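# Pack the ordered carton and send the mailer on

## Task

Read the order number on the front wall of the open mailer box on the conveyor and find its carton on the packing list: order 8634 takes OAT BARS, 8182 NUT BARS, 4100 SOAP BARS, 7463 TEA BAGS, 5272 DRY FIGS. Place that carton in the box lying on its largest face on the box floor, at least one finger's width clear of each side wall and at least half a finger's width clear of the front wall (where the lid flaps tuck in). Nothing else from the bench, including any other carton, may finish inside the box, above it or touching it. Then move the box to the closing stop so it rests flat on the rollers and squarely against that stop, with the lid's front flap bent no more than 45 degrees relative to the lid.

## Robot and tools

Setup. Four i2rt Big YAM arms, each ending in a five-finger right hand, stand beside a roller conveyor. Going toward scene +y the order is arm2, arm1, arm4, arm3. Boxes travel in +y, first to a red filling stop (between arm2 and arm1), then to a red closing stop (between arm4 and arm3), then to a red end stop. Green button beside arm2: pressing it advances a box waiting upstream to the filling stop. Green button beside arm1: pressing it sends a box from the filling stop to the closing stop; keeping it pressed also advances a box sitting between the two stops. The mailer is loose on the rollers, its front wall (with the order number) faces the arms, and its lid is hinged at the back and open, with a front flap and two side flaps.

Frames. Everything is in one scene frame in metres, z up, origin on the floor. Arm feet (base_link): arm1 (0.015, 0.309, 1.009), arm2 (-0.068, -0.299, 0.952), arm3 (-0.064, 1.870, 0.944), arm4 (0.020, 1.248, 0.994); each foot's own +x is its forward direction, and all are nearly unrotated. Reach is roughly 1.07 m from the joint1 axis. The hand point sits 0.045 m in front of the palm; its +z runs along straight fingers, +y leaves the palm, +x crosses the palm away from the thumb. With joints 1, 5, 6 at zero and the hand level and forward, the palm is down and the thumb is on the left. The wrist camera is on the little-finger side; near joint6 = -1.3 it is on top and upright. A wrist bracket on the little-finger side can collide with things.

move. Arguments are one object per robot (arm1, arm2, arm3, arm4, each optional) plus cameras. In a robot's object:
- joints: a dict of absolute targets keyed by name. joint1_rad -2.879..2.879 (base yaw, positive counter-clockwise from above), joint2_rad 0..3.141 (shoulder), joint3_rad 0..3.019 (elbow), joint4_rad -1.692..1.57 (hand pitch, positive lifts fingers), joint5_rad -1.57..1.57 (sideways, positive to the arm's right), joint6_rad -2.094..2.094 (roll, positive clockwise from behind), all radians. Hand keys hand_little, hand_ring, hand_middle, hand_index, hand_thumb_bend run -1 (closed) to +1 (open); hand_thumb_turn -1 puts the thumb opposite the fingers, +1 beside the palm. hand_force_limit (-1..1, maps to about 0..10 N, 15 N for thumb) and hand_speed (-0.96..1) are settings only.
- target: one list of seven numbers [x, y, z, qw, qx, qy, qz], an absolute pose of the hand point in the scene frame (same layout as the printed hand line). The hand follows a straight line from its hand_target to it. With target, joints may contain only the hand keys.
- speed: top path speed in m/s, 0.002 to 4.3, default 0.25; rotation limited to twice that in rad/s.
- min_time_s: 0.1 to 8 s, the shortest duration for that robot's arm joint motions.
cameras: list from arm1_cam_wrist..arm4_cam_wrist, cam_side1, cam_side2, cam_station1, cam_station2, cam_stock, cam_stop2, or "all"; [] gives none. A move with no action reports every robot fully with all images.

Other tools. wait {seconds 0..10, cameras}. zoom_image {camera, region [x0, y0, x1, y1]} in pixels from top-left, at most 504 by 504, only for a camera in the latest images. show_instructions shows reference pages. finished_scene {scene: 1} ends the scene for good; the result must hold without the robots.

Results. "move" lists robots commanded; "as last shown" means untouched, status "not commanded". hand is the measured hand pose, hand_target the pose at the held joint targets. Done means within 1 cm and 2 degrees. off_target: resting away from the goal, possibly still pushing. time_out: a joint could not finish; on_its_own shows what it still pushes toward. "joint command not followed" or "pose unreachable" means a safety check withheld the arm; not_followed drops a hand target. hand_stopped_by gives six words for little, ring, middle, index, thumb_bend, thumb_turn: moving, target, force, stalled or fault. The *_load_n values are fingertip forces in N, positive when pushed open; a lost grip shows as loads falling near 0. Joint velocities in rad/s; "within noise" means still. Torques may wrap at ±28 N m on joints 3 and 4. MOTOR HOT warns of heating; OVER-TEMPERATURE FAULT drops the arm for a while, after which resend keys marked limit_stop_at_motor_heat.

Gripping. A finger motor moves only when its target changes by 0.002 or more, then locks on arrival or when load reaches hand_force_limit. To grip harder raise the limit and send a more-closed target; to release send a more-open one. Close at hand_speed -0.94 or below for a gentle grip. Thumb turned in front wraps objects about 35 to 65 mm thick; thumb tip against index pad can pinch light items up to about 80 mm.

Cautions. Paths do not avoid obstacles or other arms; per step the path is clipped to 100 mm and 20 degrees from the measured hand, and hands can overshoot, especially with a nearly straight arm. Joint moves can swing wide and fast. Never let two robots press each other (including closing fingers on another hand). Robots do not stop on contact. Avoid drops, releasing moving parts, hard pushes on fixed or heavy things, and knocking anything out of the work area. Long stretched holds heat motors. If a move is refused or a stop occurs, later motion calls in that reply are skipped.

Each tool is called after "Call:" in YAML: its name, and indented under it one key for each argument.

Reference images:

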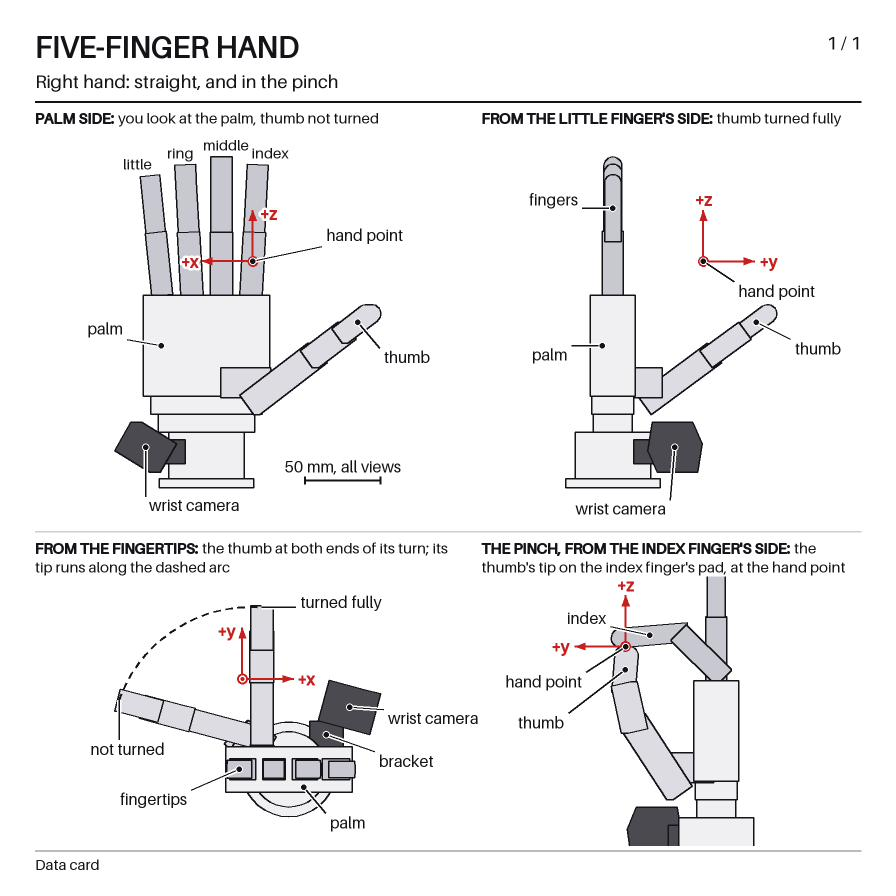

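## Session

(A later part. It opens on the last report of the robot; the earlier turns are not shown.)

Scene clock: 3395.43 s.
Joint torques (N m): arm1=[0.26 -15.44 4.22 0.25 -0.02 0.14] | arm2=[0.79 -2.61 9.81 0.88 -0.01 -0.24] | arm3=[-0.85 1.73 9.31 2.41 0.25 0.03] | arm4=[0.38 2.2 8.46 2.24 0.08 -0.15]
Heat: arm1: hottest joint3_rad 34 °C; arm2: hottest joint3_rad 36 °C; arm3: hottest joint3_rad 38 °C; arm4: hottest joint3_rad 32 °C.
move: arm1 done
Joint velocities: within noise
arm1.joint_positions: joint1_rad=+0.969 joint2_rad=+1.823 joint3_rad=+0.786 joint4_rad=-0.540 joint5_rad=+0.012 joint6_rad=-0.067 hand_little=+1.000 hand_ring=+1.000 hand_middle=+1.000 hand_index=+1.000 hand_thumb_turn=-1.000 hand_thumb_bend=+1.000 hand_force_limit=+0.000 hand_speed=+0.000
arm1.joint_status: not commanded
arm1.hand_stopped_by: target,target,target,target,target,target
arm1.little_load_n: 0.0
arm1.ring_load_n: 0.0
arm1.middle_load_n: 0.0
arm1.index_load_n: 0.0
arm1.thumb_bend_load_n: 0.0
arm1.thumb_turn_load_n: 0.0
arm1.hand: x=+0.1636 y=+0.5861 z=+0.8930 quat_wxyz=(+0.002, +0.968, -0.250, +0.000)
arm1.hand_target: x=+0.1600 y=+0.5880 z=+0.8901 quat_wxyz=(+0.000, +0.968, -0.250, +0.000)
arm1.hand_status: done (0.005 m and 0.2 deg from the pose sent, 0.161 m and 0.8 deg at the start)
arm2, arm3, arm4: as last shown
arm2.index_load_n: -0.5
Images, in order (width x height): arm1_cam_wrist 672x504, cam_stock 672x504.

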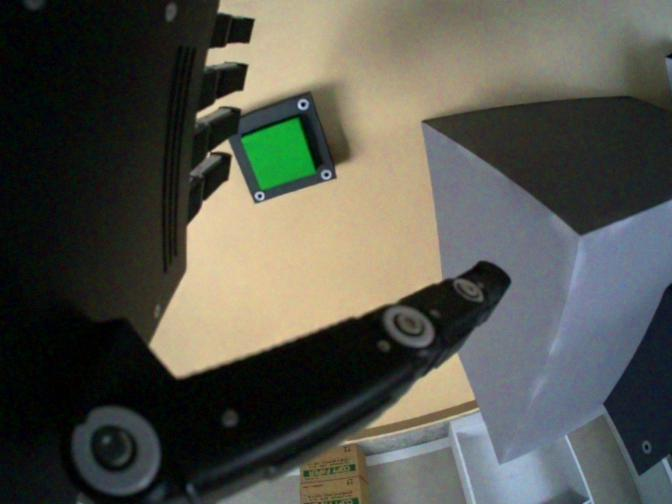

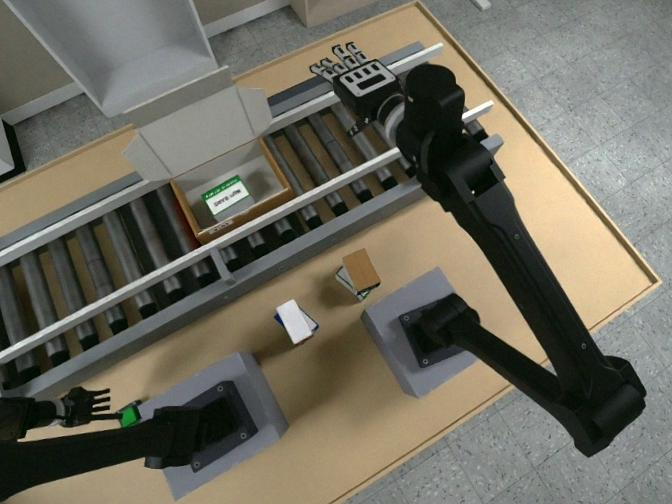

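Call:
move:
  arm1: {"target": [0.146, 0.574, 0.862, 0, 0.9681, -0.2504, 0], "speed": 0.08}
  cameras: ["arm1_cam_wrist"]

Call:
zoom_image:
  camera: "arm1_cam_wrist"
  region: [180, 20, 380, 220]

Scene clock: 3420.33 s.
Joint torques (N m): arm1=[0.26 -14.56 3.45 0.27 -0.02 0.13] | arm2=[0.73 -2.67 9.81 0.88 -0.01 -0.24] | arm3=[-0.79 1.85 9.29 2.41 0.25 0.02] | arm4=[0.09 2.55 8.31 2.04 0.05 -0.14]
Heat: arm1: hottest joint3_rad 33 °C; arm2: hottest joint3_rad 35 °C; arm3: hottest joint3_rad 38 °C; arm4: hottest joint3_rad 32 °C.
move: arm1 done
Joint velocities: within noise
arm1.joint_positions: joint1_rad=+0.981 joint2_rad=+1.871 joint3_rad=+0.729 joint4_rad=-0.430 joint5_rad=+0.012 joint6_rad=-0.055 hand_little=+1.000 hand_ring=+1.000 hand_middle=+1.000 hand_index=+1.000 hand_thumb_turn=-1.000 hand_thumb_bend=+1.000 hand_force_limit=+0.000 hand_speed=+0.000
arm1.joint_status: not commanded
arm1.hand_stopped_by: target,target,target,target,target,target
arm1.little_load_n: 0.0
arm1.ring_load_n: 0.0
arm1.middle_load_n: 0.0
arm1.index_load_n: 0.0
arm1.thumb_bend_load_n: 0.0
arm1.thumb_turn_load_n: 0.0
arm1.hand: x=+0.1505 y=+0.5739 z=+0.8662 quat_wxyz=(-0.001, +0.968, -0.250, +0.001)
arm1.hand_target: x=+0.1460 y=+0.5739 z=+0.8621 quat_wxyz=(+0.000, +0.968, -0.250, +0.000)
arm1.hand_status: done (0.006 m and 0.2 deg from the pose sent, 0.038 m and 0.2 deg at the start)
arm2, arm3, arm4: as last shown
arm2.index_load_n: 0.0
Images, in order (width x height): arm1_cam_wrist 672x504.

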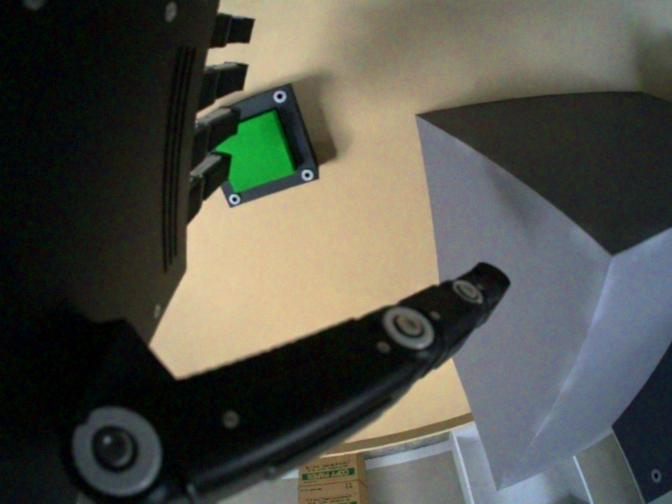

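Scaled by 2.520 from the camera's image (finer frame: 960x720).

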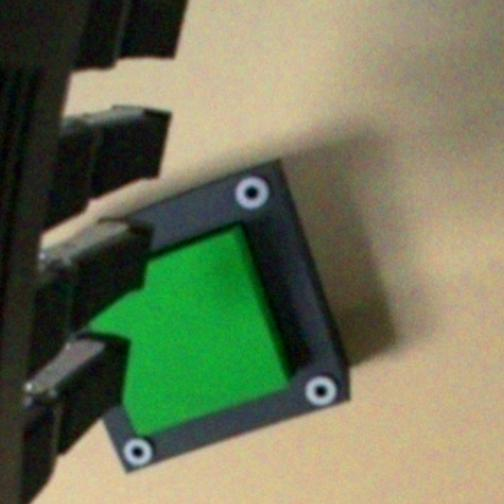

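Call:
move:
  arm1: {"target": [0.134, 0.572, 0.840, 0, 0.9681, -0.2504, 0], "speed": 0.06}
  cameras: ["arm1_cam_wrist", "cam_side1"]

Call:
zoom_image:
  camera: "arm1_cam_wrist"
  region: [180, 20, 380, 220]

Scene clock: 3431.70 s.
Joint torques (N m): arm1=[0.26 -14.74 2.8 0.27 -0.01 0.11] | arm2=[0.73 -2.67 9.81 0.87 -0.01 -0.24] | arm3=[-0.79 1.79 9.32 2.41 0.25 0.02] | arm4=[-0.26 2.08 8.53 2.19 0.05 -0.16]
Heat: arm1: hottest joint3_rad 32 °C; arm2: hottest joint3_rad 35 °C; arm3: hottest joint3_rad 38 °C; arm4: hottest joint3_rad 32 °C.
move: arm1 done
Joint velocities: within noise
arm1.joint_positions: joint1_rad=+1.007 joint2_rad=+1.929 joint3_rad=+0.712 joint4_rad=-0.353 joint5_rad=+0.012 joint6_rad=-0.029 hand_little=+1.000 hand_ring=+1.000 hand_middle=+1.000 hand_index=+1.000 hand_thumb_turn=-1.000 hand_thumb_bend=+1.000 hand_force_limit=+0.000 hand_speed=+0.000
arm1.joint_status: not commanded
arm1.hand_stopped_by: target,target,target,target,target,target
arm1.little_load_n: 0.0
arm1.ring_load_n: 0.0
arm1.middle_load_n: 0.0
arm1.index_load_n: 0.0
arm1.thumb_bend_load_n: 0.0
arm1.thumb_turn_load_n: 0.0
arm1.hand: x=+0.1390 y=+0.5732 z=+0.8443 quat_wxyz=(-0.002, +0.968, -0.249, +0.002)
arm1.hand_target: x=+0.1341 y=+0.5719 z=+0.8402 quat_wxyz=(+0.000, +0.968, -0.251, +0.000)
arm1.hand_status: done (0.007 m and 0.3 deg from the pose sent, 0.031 m and 0.2 deg at the start)
arm2, arm3, arm4: as last shown
Images, in order (width x height): arm1_cam_wrist 672x504, cam_side1 672x504.

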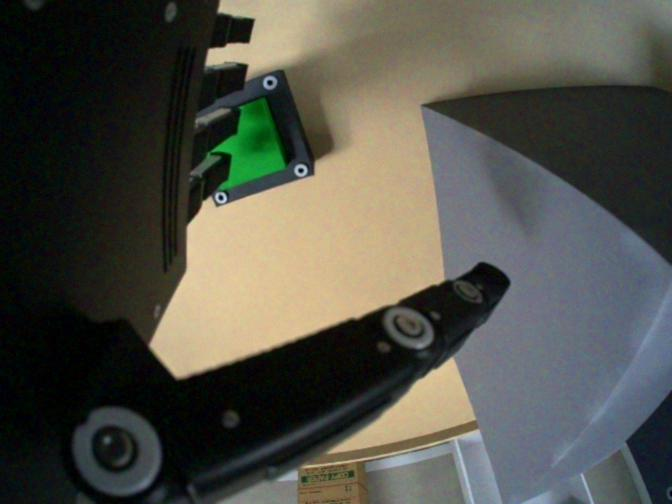

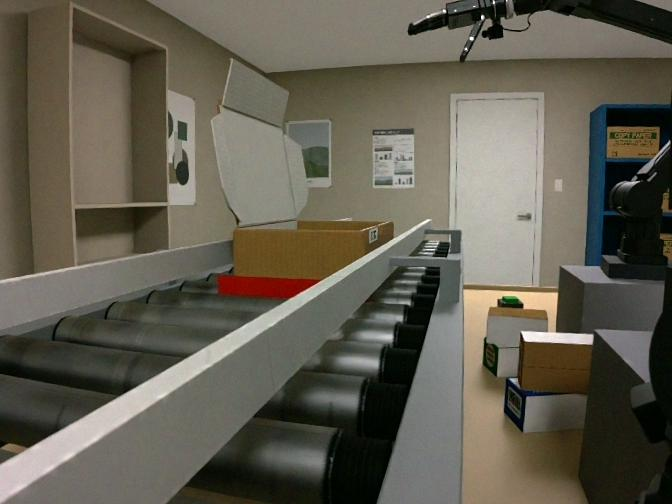

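Scaled by 2.520 from the camera's image (finer frame: 960x720).

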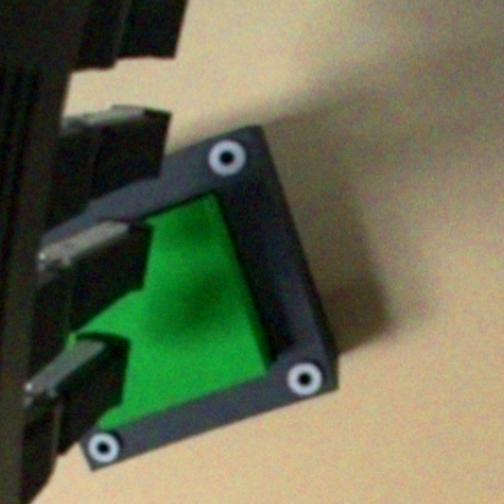

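Call:
move:
  arm1: {"target": [0.132, 0.570, 0.822, 0, 0.9681, -0.2504, 0], "speed": 0.08}
  cameras: ["arm1_cam_wrist", "cam_side1", "cam_station1"]

Scene clock: 3441.13 s.
Joint torques (N m): arm1=[0.32 -14.33 2.33 0.43 -0.02 0.13] | arm2=[0.73 -2.67 9.81 0.88 -0.01 -0.24] | arm3=[-0.85 1.79 9.31 2.43 0.25 0.02] | arm4=[0.44 2.37 8.35 2.25 0.05 -0.15]
Heat: arm1: hottest joint3_rad 32 °C; arm2: hottest joint3_rad 35 °C; arm3: hottest joint3_rad 38 °C; arm4: hottest joint3_rad 32 °C.
move: arm1 done
Joint velocities: within noise
arm1.joint_positions: joint1_rad=+1.007 joint2_rad=+1.975 joint3_rad=+0.712 joint4_rad=-0.300 joint5_rad=+0.012 joint6_rad=-0.028 hand_little=+1.000 hand_ring=+1.000 hand_middle=+1.000 hand_index=+1.000 hand_thumb_turn=-1.000 hand_thumb_bend=+1.000 hand_force_limit=+0.000 hand_speed=+0.000
arm1.joint_status: not commanded
arm1.hand_stopped_by: target,target,target,target,target,target
arm1.little_load_n: 0.0
arm1.ring_load_n: 0.0
arm1.middle_load_n: -0.5
arm1.index_load_n: 0.0
arm1.thumb_bend_load_n: 0.0
arm1.thumb_turn_load_n: 0.0
arm1.hand: x=+0.1388 y=+0.5733 z=+0.8287 quat_wxyz=(-0.005, +0.968, -0.250, +0.002)
arm1.hand_target: x=+0.1321 y=+0.5698 z=+0.8223 quat_wxyz=(+0.000, +0.968, -0.250, +0.000)
arm1.hand_status: done (0.010 m and 0.6 deg from the pose sent, 0.024 m and 0.3 deg at the start)
arm2, arm3, arm4: as last shown
arm2.index_load_n: -0.5
Images, in order (width x height): arm1_cam_wrist 672x504, cam_side1 672x504, cam_station1 672x504.

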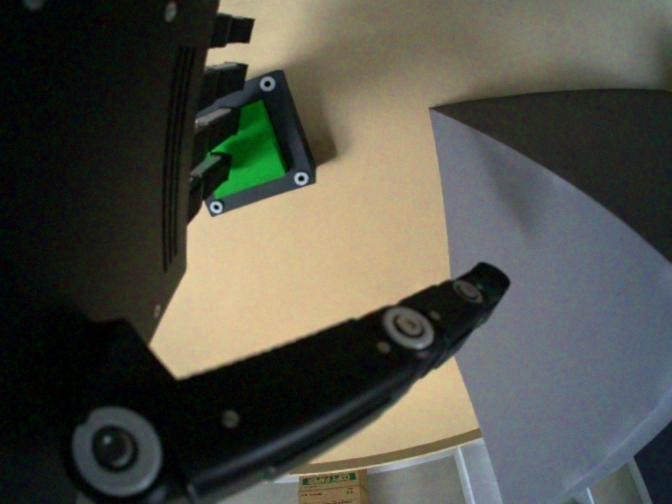

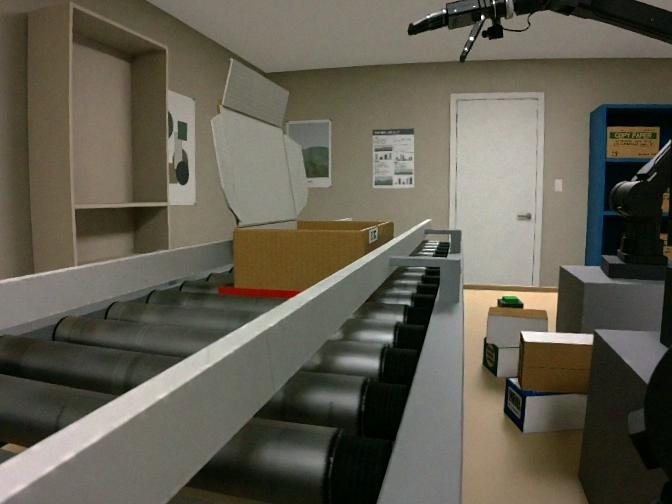

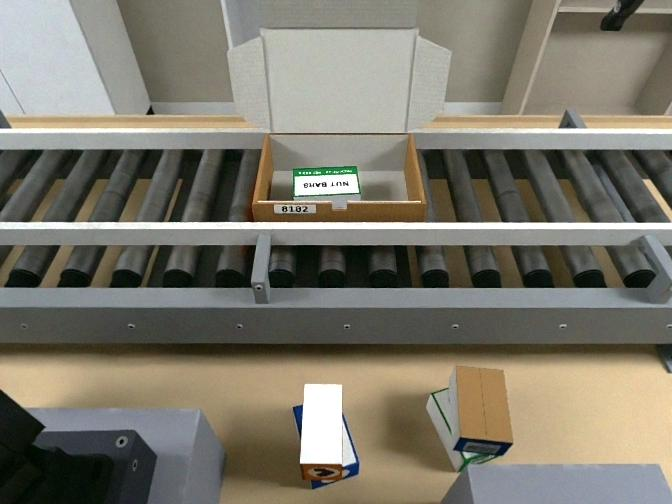

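Call:
wait:
  seconds: 1
  cameras: ["cam_side1", "cam_station1", "cam_station2", "cam_stop2"]

Scene clock: 3447.10 s.
Joint torques (N m): arm1=[0.38 -14.27 2.32 0.44 -0.01 0.13] | arm2=[0.79 -2.61 9.81 0.88 -0.01 -0.24] | arm3=[-0.73 1.85 9.31 2.4 0.25 0.02] | arm4=[0.03 2.02 8.5 2.28 0.05 -0.15]
Heat: arm1: hottest joint3_rad 31 °C; arm2: hottest joint3_rad 35 °C; arm3: hottest joint3_rad 38 °C; arm4: hottest joint3_rad 32 °C.
Joint velocities: within noise
arm1.joint_positions: joint1_rad=+1.007 joint2_rad=+1.975 joint3_rad=+0.712 joint4_rad=-0.300 joint5_rad=+0.012 joint6_rad=-0.028 hand_little=+1.000 hand_ring=+1.000 hand_middle=+1.000 hand_index=+1.000 hand_thumb_turn=-1.000 hand_thumb_bend=+1.000 hand_force_limit=+0.000 hand_speed=+0.000
arm1.joint_status: not commanded
arm1.hand_stopped_by: target,target,target,target,target,target
arm1.little_load_n: 0.0
arm1.ring_load_n: 0.0
arm1.middle_load_n: -0.5
arm1.index_load_n: 0.0
arm1.thumb_bend_load_n: 0.0
arm1.thumb_turn_load_n: 0.0
arm1.hand: x=+0.1388 y=+0.5733 z=+0.8287 quat_wxyz=(-0.005, +0.968, -0.250, +0.002)
arm1.hand_target: x=+0.1321 y=+0.5698 z=+0.8223 quat_wxyz=(+0.000, +0.968, -0.250, +0.000)
arm1.hand_status: done (0.010 m and 0.6 deg from the pose sent, 0.024 m and 0.3 deg at the start)
arm2.joint_positions: joint1_rad=+0.221 joint2_rad=+0.824 joint3_rad=+1.140 joint4_rad=-0.486 joint5_rad=+0.060 joint6_rad=+0.026 hand_little=+1.000 hand_ring=+1.000 hand_middle=+0.800 hand_index=+0.800 hand_thumb_turn=-1.000 hand_thumb_bend=+1.000 hand_force_limit=+0.300 hand_speed=-0.500
arm2.joint_status: not commanded
arm2.hand_stopped_by: target,target,target,target,target,target
arm2.little_load_n: 0.0
arm2.ring_load_n: 0.0
arm2.middle_load_n: 0.0
arm2.index_load_n: 0.0
arm2.thumb_bend_load_n: 0.0
arm2.thumb_turn_load_n: 0.0
arm2.hand: x=+0.3603 y=-0.2447 z=+1.4233 quat_wxyz=(-0.462, +0.539, -0.539, +0.453)
arm2.hand_target: x=+0.3600 y=-0.2499 z=+1.4199 quat_wxyz=(-0.454, +0.542, -0.542, +0.454)
arm2.hand_status: not commanded
arm3.joint_positions: joint1_rad=+0.166 joint2_rad=+0.628 joint3_rad=+1.395 joint4_rad=-1.333 joint5_rad=+0.111 joint6_rad=-1.362 hand_little=+1.000 hand_ring=+1.000 hand_middle=+1.000 hand_index=+1.000 hand_thumb_turn=+1.000 hand_thumb_bend=+1.000 hand_force_limit=+0.000 hand_speed=-0.800
arm3.joint_status: not commanded
arm3.hand_stopped_by: target,target,target,target,target,target
arm3.little_load_n: 0.0
arm3.ring_load_n: 0.0
arm3.middle_load_n: 0.0
arm3.index_load_n: -0.5
arm3.thumb_bend_load_n: 0.0
arm3.thumb_turn_load_n: 0.0
arm3.hand: x=+0.1650 y=+1.8151 z=+1.4428 quat_wxyz=(-0.016, +0.869, -0.086, +0.487)
arm3.hand_target: x=+0.1635 y=+1.8151 z=+1.4505 quat_wxyz=(-0.018, +0.865, -0.086, +0.494)
arm3.hand_status: not commanded
arm4.joint_positions: joint1_rad=+0.155 joint2_rad=+0.622 joint3_rad=+1.456 joint4_rad=-1.388 joint5_rad=+0.173 joint6_rad=-1.420 hand_little=+1.000 hand_ring=+1.000 hand_middle=+1.000 hand_index=+1.000 hand_thumb_turn=+1.000 hand_thumb_bend=+1.000 hand_force_limit=+0.000 hand_speed=-0.800
arm4.joint_status: not commanded
arm4.hand_stopped_by: target,target,target,target,target,target
arm4.little_load_n: 0.0
arm4.ring_load_n: 0.0
arm4.middle_load_n: 0.0
arm4.index_load_n: -0.5
arm4.thumb_bend_load_n: 0.0
arm4.thumb_turn_load_n: 0.0
arm4.hand: x=+0.2375 y=+1.2137 z=+1.5169 quat_wxyz=(-0.016, +0.869, -0.004, +0.494)
arm4.hand_target: x=+0.2362 y=+1.2134 z=+1.5254 quat_wxyz=(-0.019, +0.864, -0.005, +0.503)
arm4.hand_status: not commanded
wait: 1.00 s; at rest from the start
Images, in order (width x height): cam_side1 672x504, cam_station1 672x504, cam_station2 672x504, cam_stop2 672x504.

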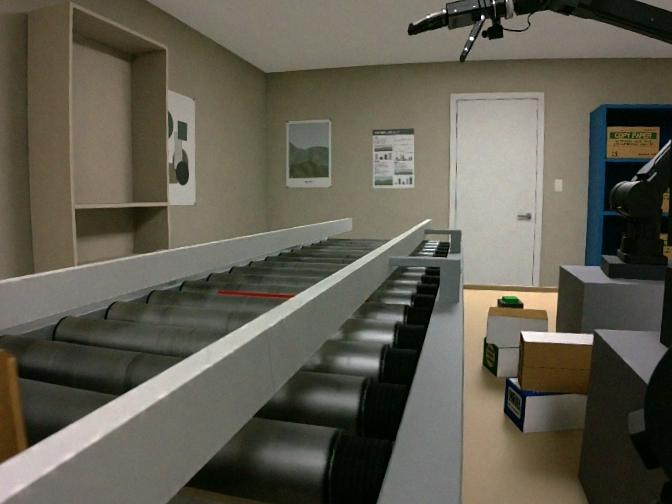

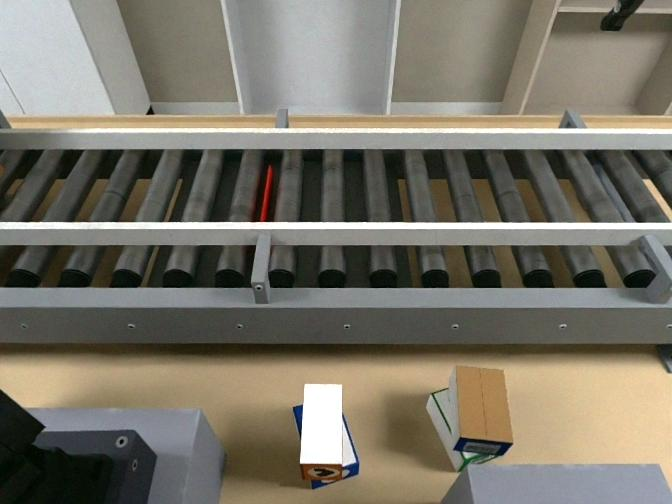

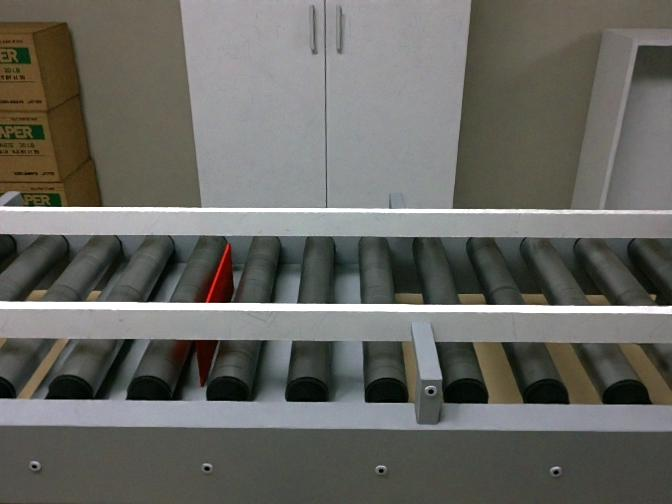

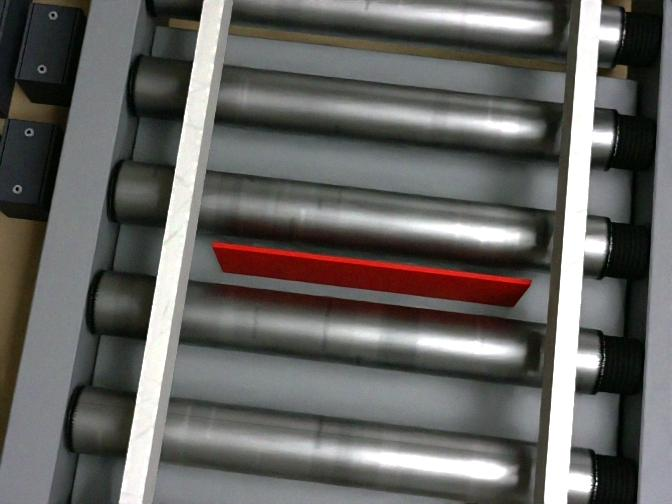

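Call:
wait:
  seconds: 2
  cameras: ["cam_station2", "cam_stop2", "arm4_cam_wrist"]

Scene clock: 3455.43 s.
Joint torques (N m): arm1=[0.32 -14.27 2.32 0.46 -0.02 0.13] | arm2=[0.79 -2.67 9.81 0.88 -0.01 -0.24] | arm3=[-0.73 1.79 9.32 2.4 0.25 0.02] | arm4=[-0.21 2.43 8.42 2.19 0.07 -0.15]
Heat: arm1: hottest joint3_rad 31 °C; arm2: hottest joint3_rad 35 °C; arm3: hottest joint3_rad 38 °C; arm4: hottest joint3_rad 32 °C.
Joint velocities: within noise
arm1.joint_positions: joint1_rad=+1.007 joint2_rad=+1.975 joint3_rad=+0.712 joint4_rad=-0.300 joint5_rad=+0.012 joint6_rad=-0.028 hand_little=+1.000 hand_ring=+1.000 hand_middle=+1.000 hand_index=+1.000 hand_thumb_turn=-1.000 hand_thumb_bend=+1.000 hand_force_limit=+0.000 hand_speed=+0.000
arm1.joint_status: not commanded
arm1.hand_stopped_by: target,target,target,target,target,target
arm1.little_load_n: -0.5
arm1.ring_load_n: 0.0
arm1.middle_load_n: -0.5
arm1.index_load_n: 0.0
arm1.thumb_bend_load_n: 0.0
arm1.thumb_turn_load_n: 0.0
arm1.hand: x=+0.1388 y=+0.5733 z=+0.8287 quat_wxyz=(-0.005, +0.968, -0.250, +0.002)
arm1.hand_target: x=+0.1321 y=+0.5698 z=+0.8223 quat_wxyz=(+0.000, +0.968, -0.250, +0.000)
arm1.hand_status: done (0.010 m and 0.6 deg from the pose sent, 0.024 m and 0.3 deg at the start)
arm2.joint_positions: joint1_rad=+0.221 joint2_rad=+0.824 joint3_rad=+1.140 joint4_rad=-0.486 joint5_rad=+0.060 joint6_rad=+0.026 hand_little=+1.000 hand_ring=+1.000 hand_middle=+0.800 hand_index=+0.800 hand_thumb_turn=-1.000 hand_thumb_bend=+1.000 hand_force_limit=+0.300 hand_speed=-0.500
arm2.joint_status: not commanded
arm2.hand_stopped_by: target,target,target,target,target,target
arm2.little_load_n: 0.0
arm2.ring_load_n: 0.0
arm2.middle_load_n: -0.5
arm2.index_load_n: 0.0
arm2.thumb_bend_load_n: 0.0
arm2.thumb_turn_load_n: 0.0
arm2.hand: x=+0.3603 y=-0.2447 z=+1.4233 quat_wxyz=(-0.462, +0.539, -0.539, +0.453)
arm2.hand_target: x=+0.3600 y=-0.2499 z=+1.4199 quat_wxyz=(-0.454, +0.542, -0.542, +0.454)
arm2.hand_status: not commanded
arm3.joint_positions: joint1_rad=+0.166 joint2_rad=+0.628 joint3_rad=+1.395 joint4_rad=-1.333 joint5_rad=+0.111 joint6_rad=-1.362 hand_little=+1.000 hand_ring=+1.000 hand_middle=+1.000 hand_index=+1.000 hand_thumb_turn=+1.000 hand_thumb_bend=+1.000 hand_force_limit=+0.000 hand_speed=-0.800
arm3.joint_status: not commanded
arm3.hand_stopped_by: target,target,target,target,target,target
arm3.little_load_n: 0.0
arm3.ring_load_n: 0.0
arm3.middle_load_n: 0.0
arm3.index_load_n: 0.0
arm3.thumb_bend_load_n: 0.0
arm3.thumb_turn_load_n: 0.0
arm3.hand: x=+0.1650 y=+1.8151 z=+1.4428 quat_wxyz=(-0.016, +0.869, -0.086, +0.487)
arm3.hand_target: x=+0.1635 y=+1.8151 z=+1.4505 quat_wxyz=(-0.018, +0.865, -0.086, +0.494)
arm3.hand_status: not commanded
arm4.joint_positions: joint1_rad=+0.155 joint2_rad=+0.622 joint3_rad=+1.456 joint4_rad=-1.388 joint5_rad=+0.173 joint6_rad=-1.420 hand_little=+1.000 hand_ring=+1.000 hand_middle=+1.000 hand_index=+1.000 hand_thumb_turn=+1.000 hand_thumb_bend=+1.000 hand_force_limit=+0.000 hand_speed=-0.800
arm4.joint_status: not commanded
arm4.hand_stopped_by: target,target,target,target,target,target
arm4.little_load_n: 0.0
arm4.ring_load_n: 0.5
arm4.middle_load_n: 0.0
arm4.index_load_n: 0.0
arm4.thumb_bend_load_n: 0.0
arm4.thumb_turn_load_n: 0.0
arm4.hand: x=+0.2375 y=+1.2137 z=+1.5169 quat_wxyz=(-0.016, +0.869, -0.004, +0.494)
arm4.hand_target: x=+0.2362 y=+1.2134 z=+1.5254 quat_wxyz=(-0.019, +0.864, -0.005, +0.503)
arm4.hand_status: not commanded
wait: 2.00 s; at rest from the start
pictures: arm4_cam_wrist, cam_station2, cam_stop2
Images, in order (width x height): arm4_cam_wrist 672x504, cam_station2 672x504, cam_stop2 672x504.

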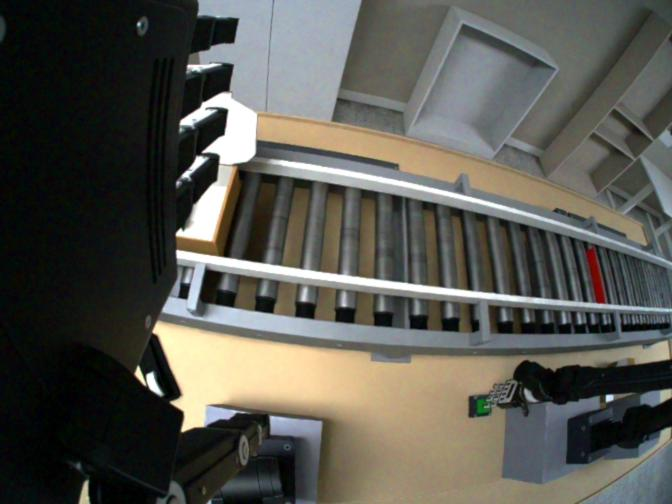

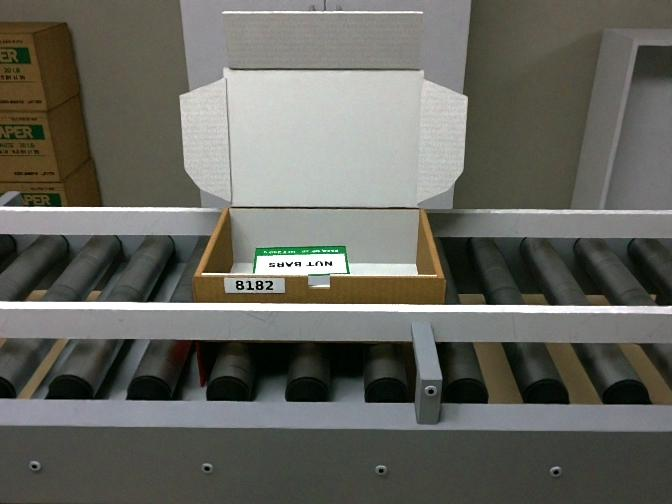

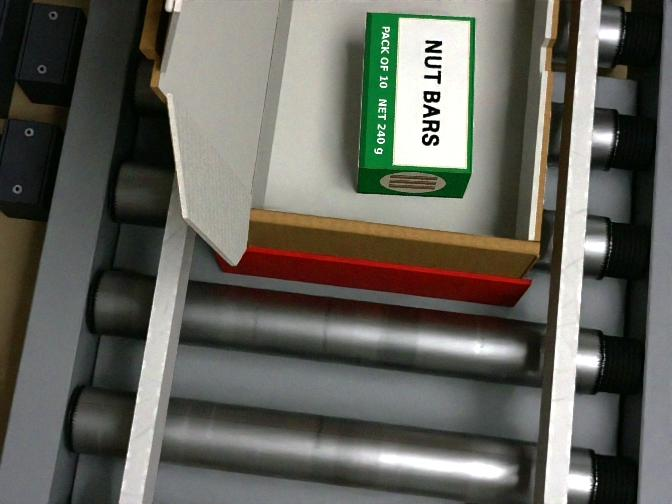

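Call:
zoom_image:
  camera: "cam_stop2"
  region: [150, 0, 600, 320]

Call:
zoom_image:
  camera: "cam_station2"
  region: [170, 0, 480, 320]

Scaled by 1.120 from the camera's image (finer frame: 960x720).

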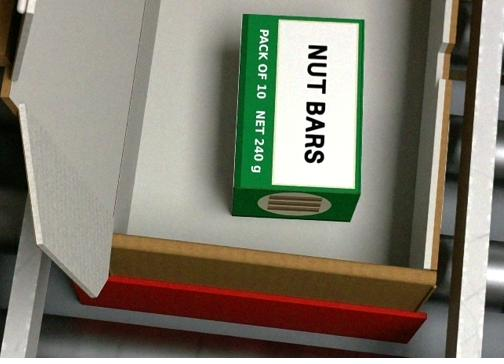

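Scaled by 1.575 from the camera's image (finer frame: 960x720).

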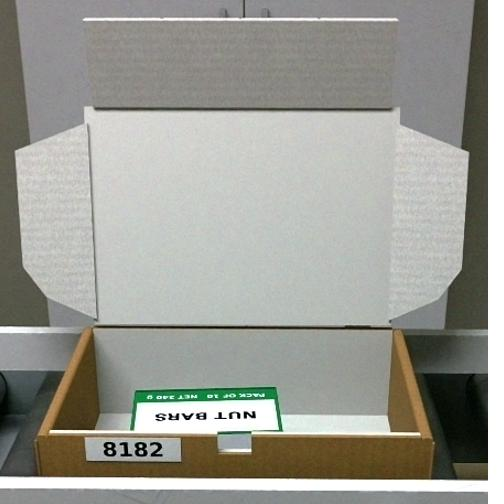

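Call:
move:
  arm1: {"target": [0.15, 0.575, 1.0, 0, 0.9681, -0.2504, 0], "speed": 0.2}
  cameras: ["cam_station2", "cam_stop2", "cam_side2", "arm3_cam_wrist", "cam_stock"]

Call:
zoom_image:
  camera: "cam_side2"
  region: [200, 60, 560, 320]

Scene clock: 3492.40 s.
Joint torques (N m): arm1=[-1.26 -13.04 8.73 -0.84 0 -0.09] | arm2=[0.73 -2.67 9.81 0.87 -0.01 -0.24] | arm3=[-0.79 1.79 9.31 2.43 0.25 0.02] | arm4=[0.09 2.02 8.32 2.22 0.05 -0.14]
Heat: arm1: hottest joint3_rad 30 °C; arm2: hottest joint3_rad 35 °C; arm3: hottest joint3_rad 38 °C; arm4: hottest joint3_rad 32 °C.
move: arm1 off_target
Joint velocities: within noise
arm1.joint_positions: joint1_rad=+0.996 joint2_rad=+1.525 joint3_rad=+0.769 joint4_rad=-0.836 joint5_rad=+0.012 joint6_rad=-0.037 hand_little=+1.000 hand_ring=+1.000 hand_middle=+1.000 hand_index=+1.000 hand_thumb_turn=-1.000 hand_thumb_bend=+1.000 hand_force_limit=+0.000 hand_speed=+0.000
arm1.joint_status: not commanded
arm1.hand_stopped_by: target,target,target,target,target,target
arm1.little_load_n: 0.0
arm1.ring_load_n: 0.0
arm1.middle_load_n: 0.0
arm1.index_load_n: 0.0
arm1.thumb_bend_load_n: 0.0
arm1.thumb_turn_load_n: 0.0
arm1.hand: x=+0.1401 y=+0.5649 z=+0.9925 quat_wxyz=(+0.009, +0.968, -0.251, -0.002)
arm1.hand_target: x=+0.1499 y=+0.5747 z=+1.0000 quat_wxyz=(+0.000, +0.968, -0.251, +0.000)
arm1.hand_status: off_target (0.016 m and 1.1 deg from the pose sent, 0.172 m and 0.6 deg at the start)
arm2, arm3, arm4: as last shown
arm2.middle_load_n: 0.0
arm4.thumb_bend_load_n: 0.5
pictures: arm3_cam_wrist, cam_side2, cam_station2, cam_stock, cam_stop2
Images, in order (width x height): arm3_cam_wrist 672x504, cam_side2 672x504, cam_station2 672x504, cam_stock 672x504, cam_stop2 672x504.

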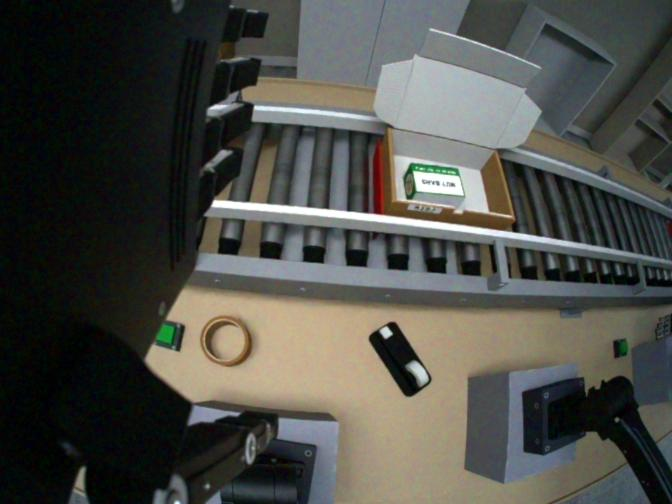

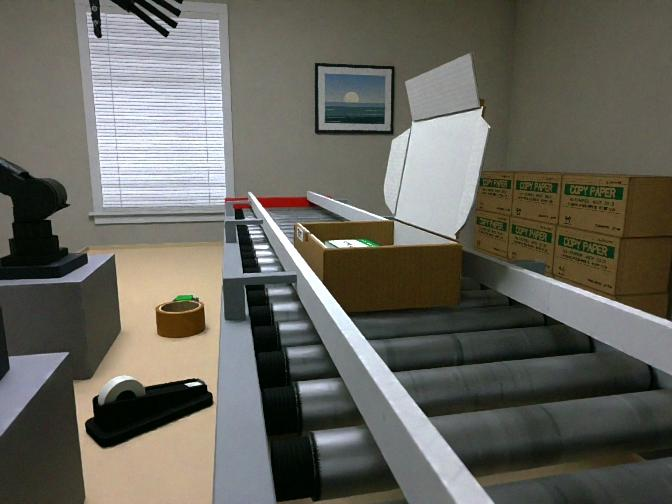

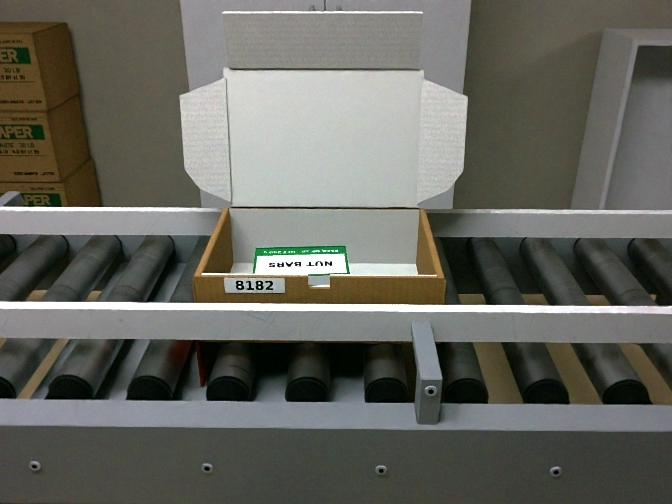

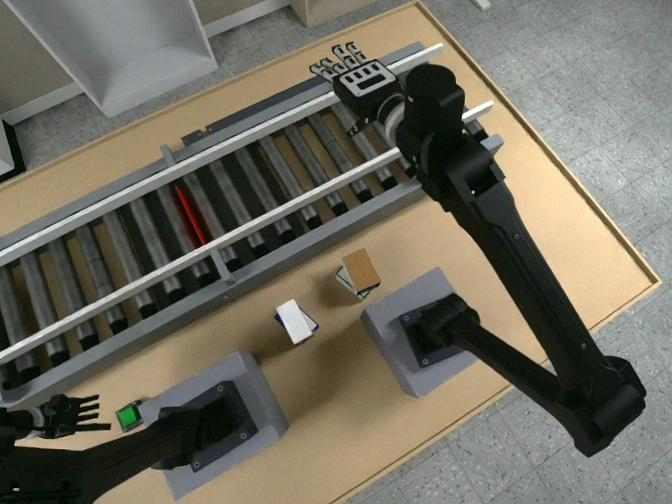

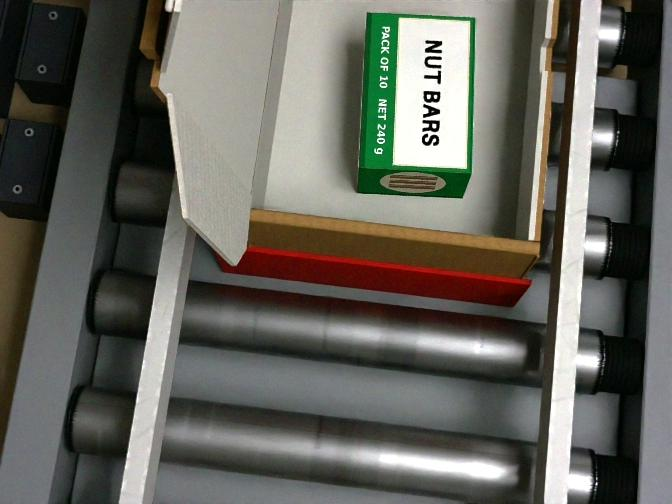

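Scaled by 1.400 from the camera's image (finer frame: 960x720).

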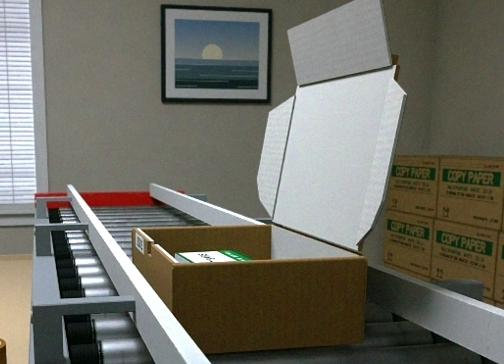

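Call:
zoom_image:
  camera: "arm3_cam_wrist"
  region: [350, 20, 560, 250]

Scaled by 2.191 from the camera's image (finer frame: 960x720).

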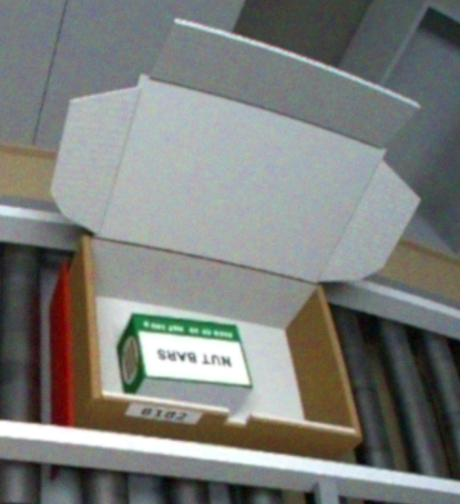

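Call:
finished_scene:

The scene is finished: the task was done.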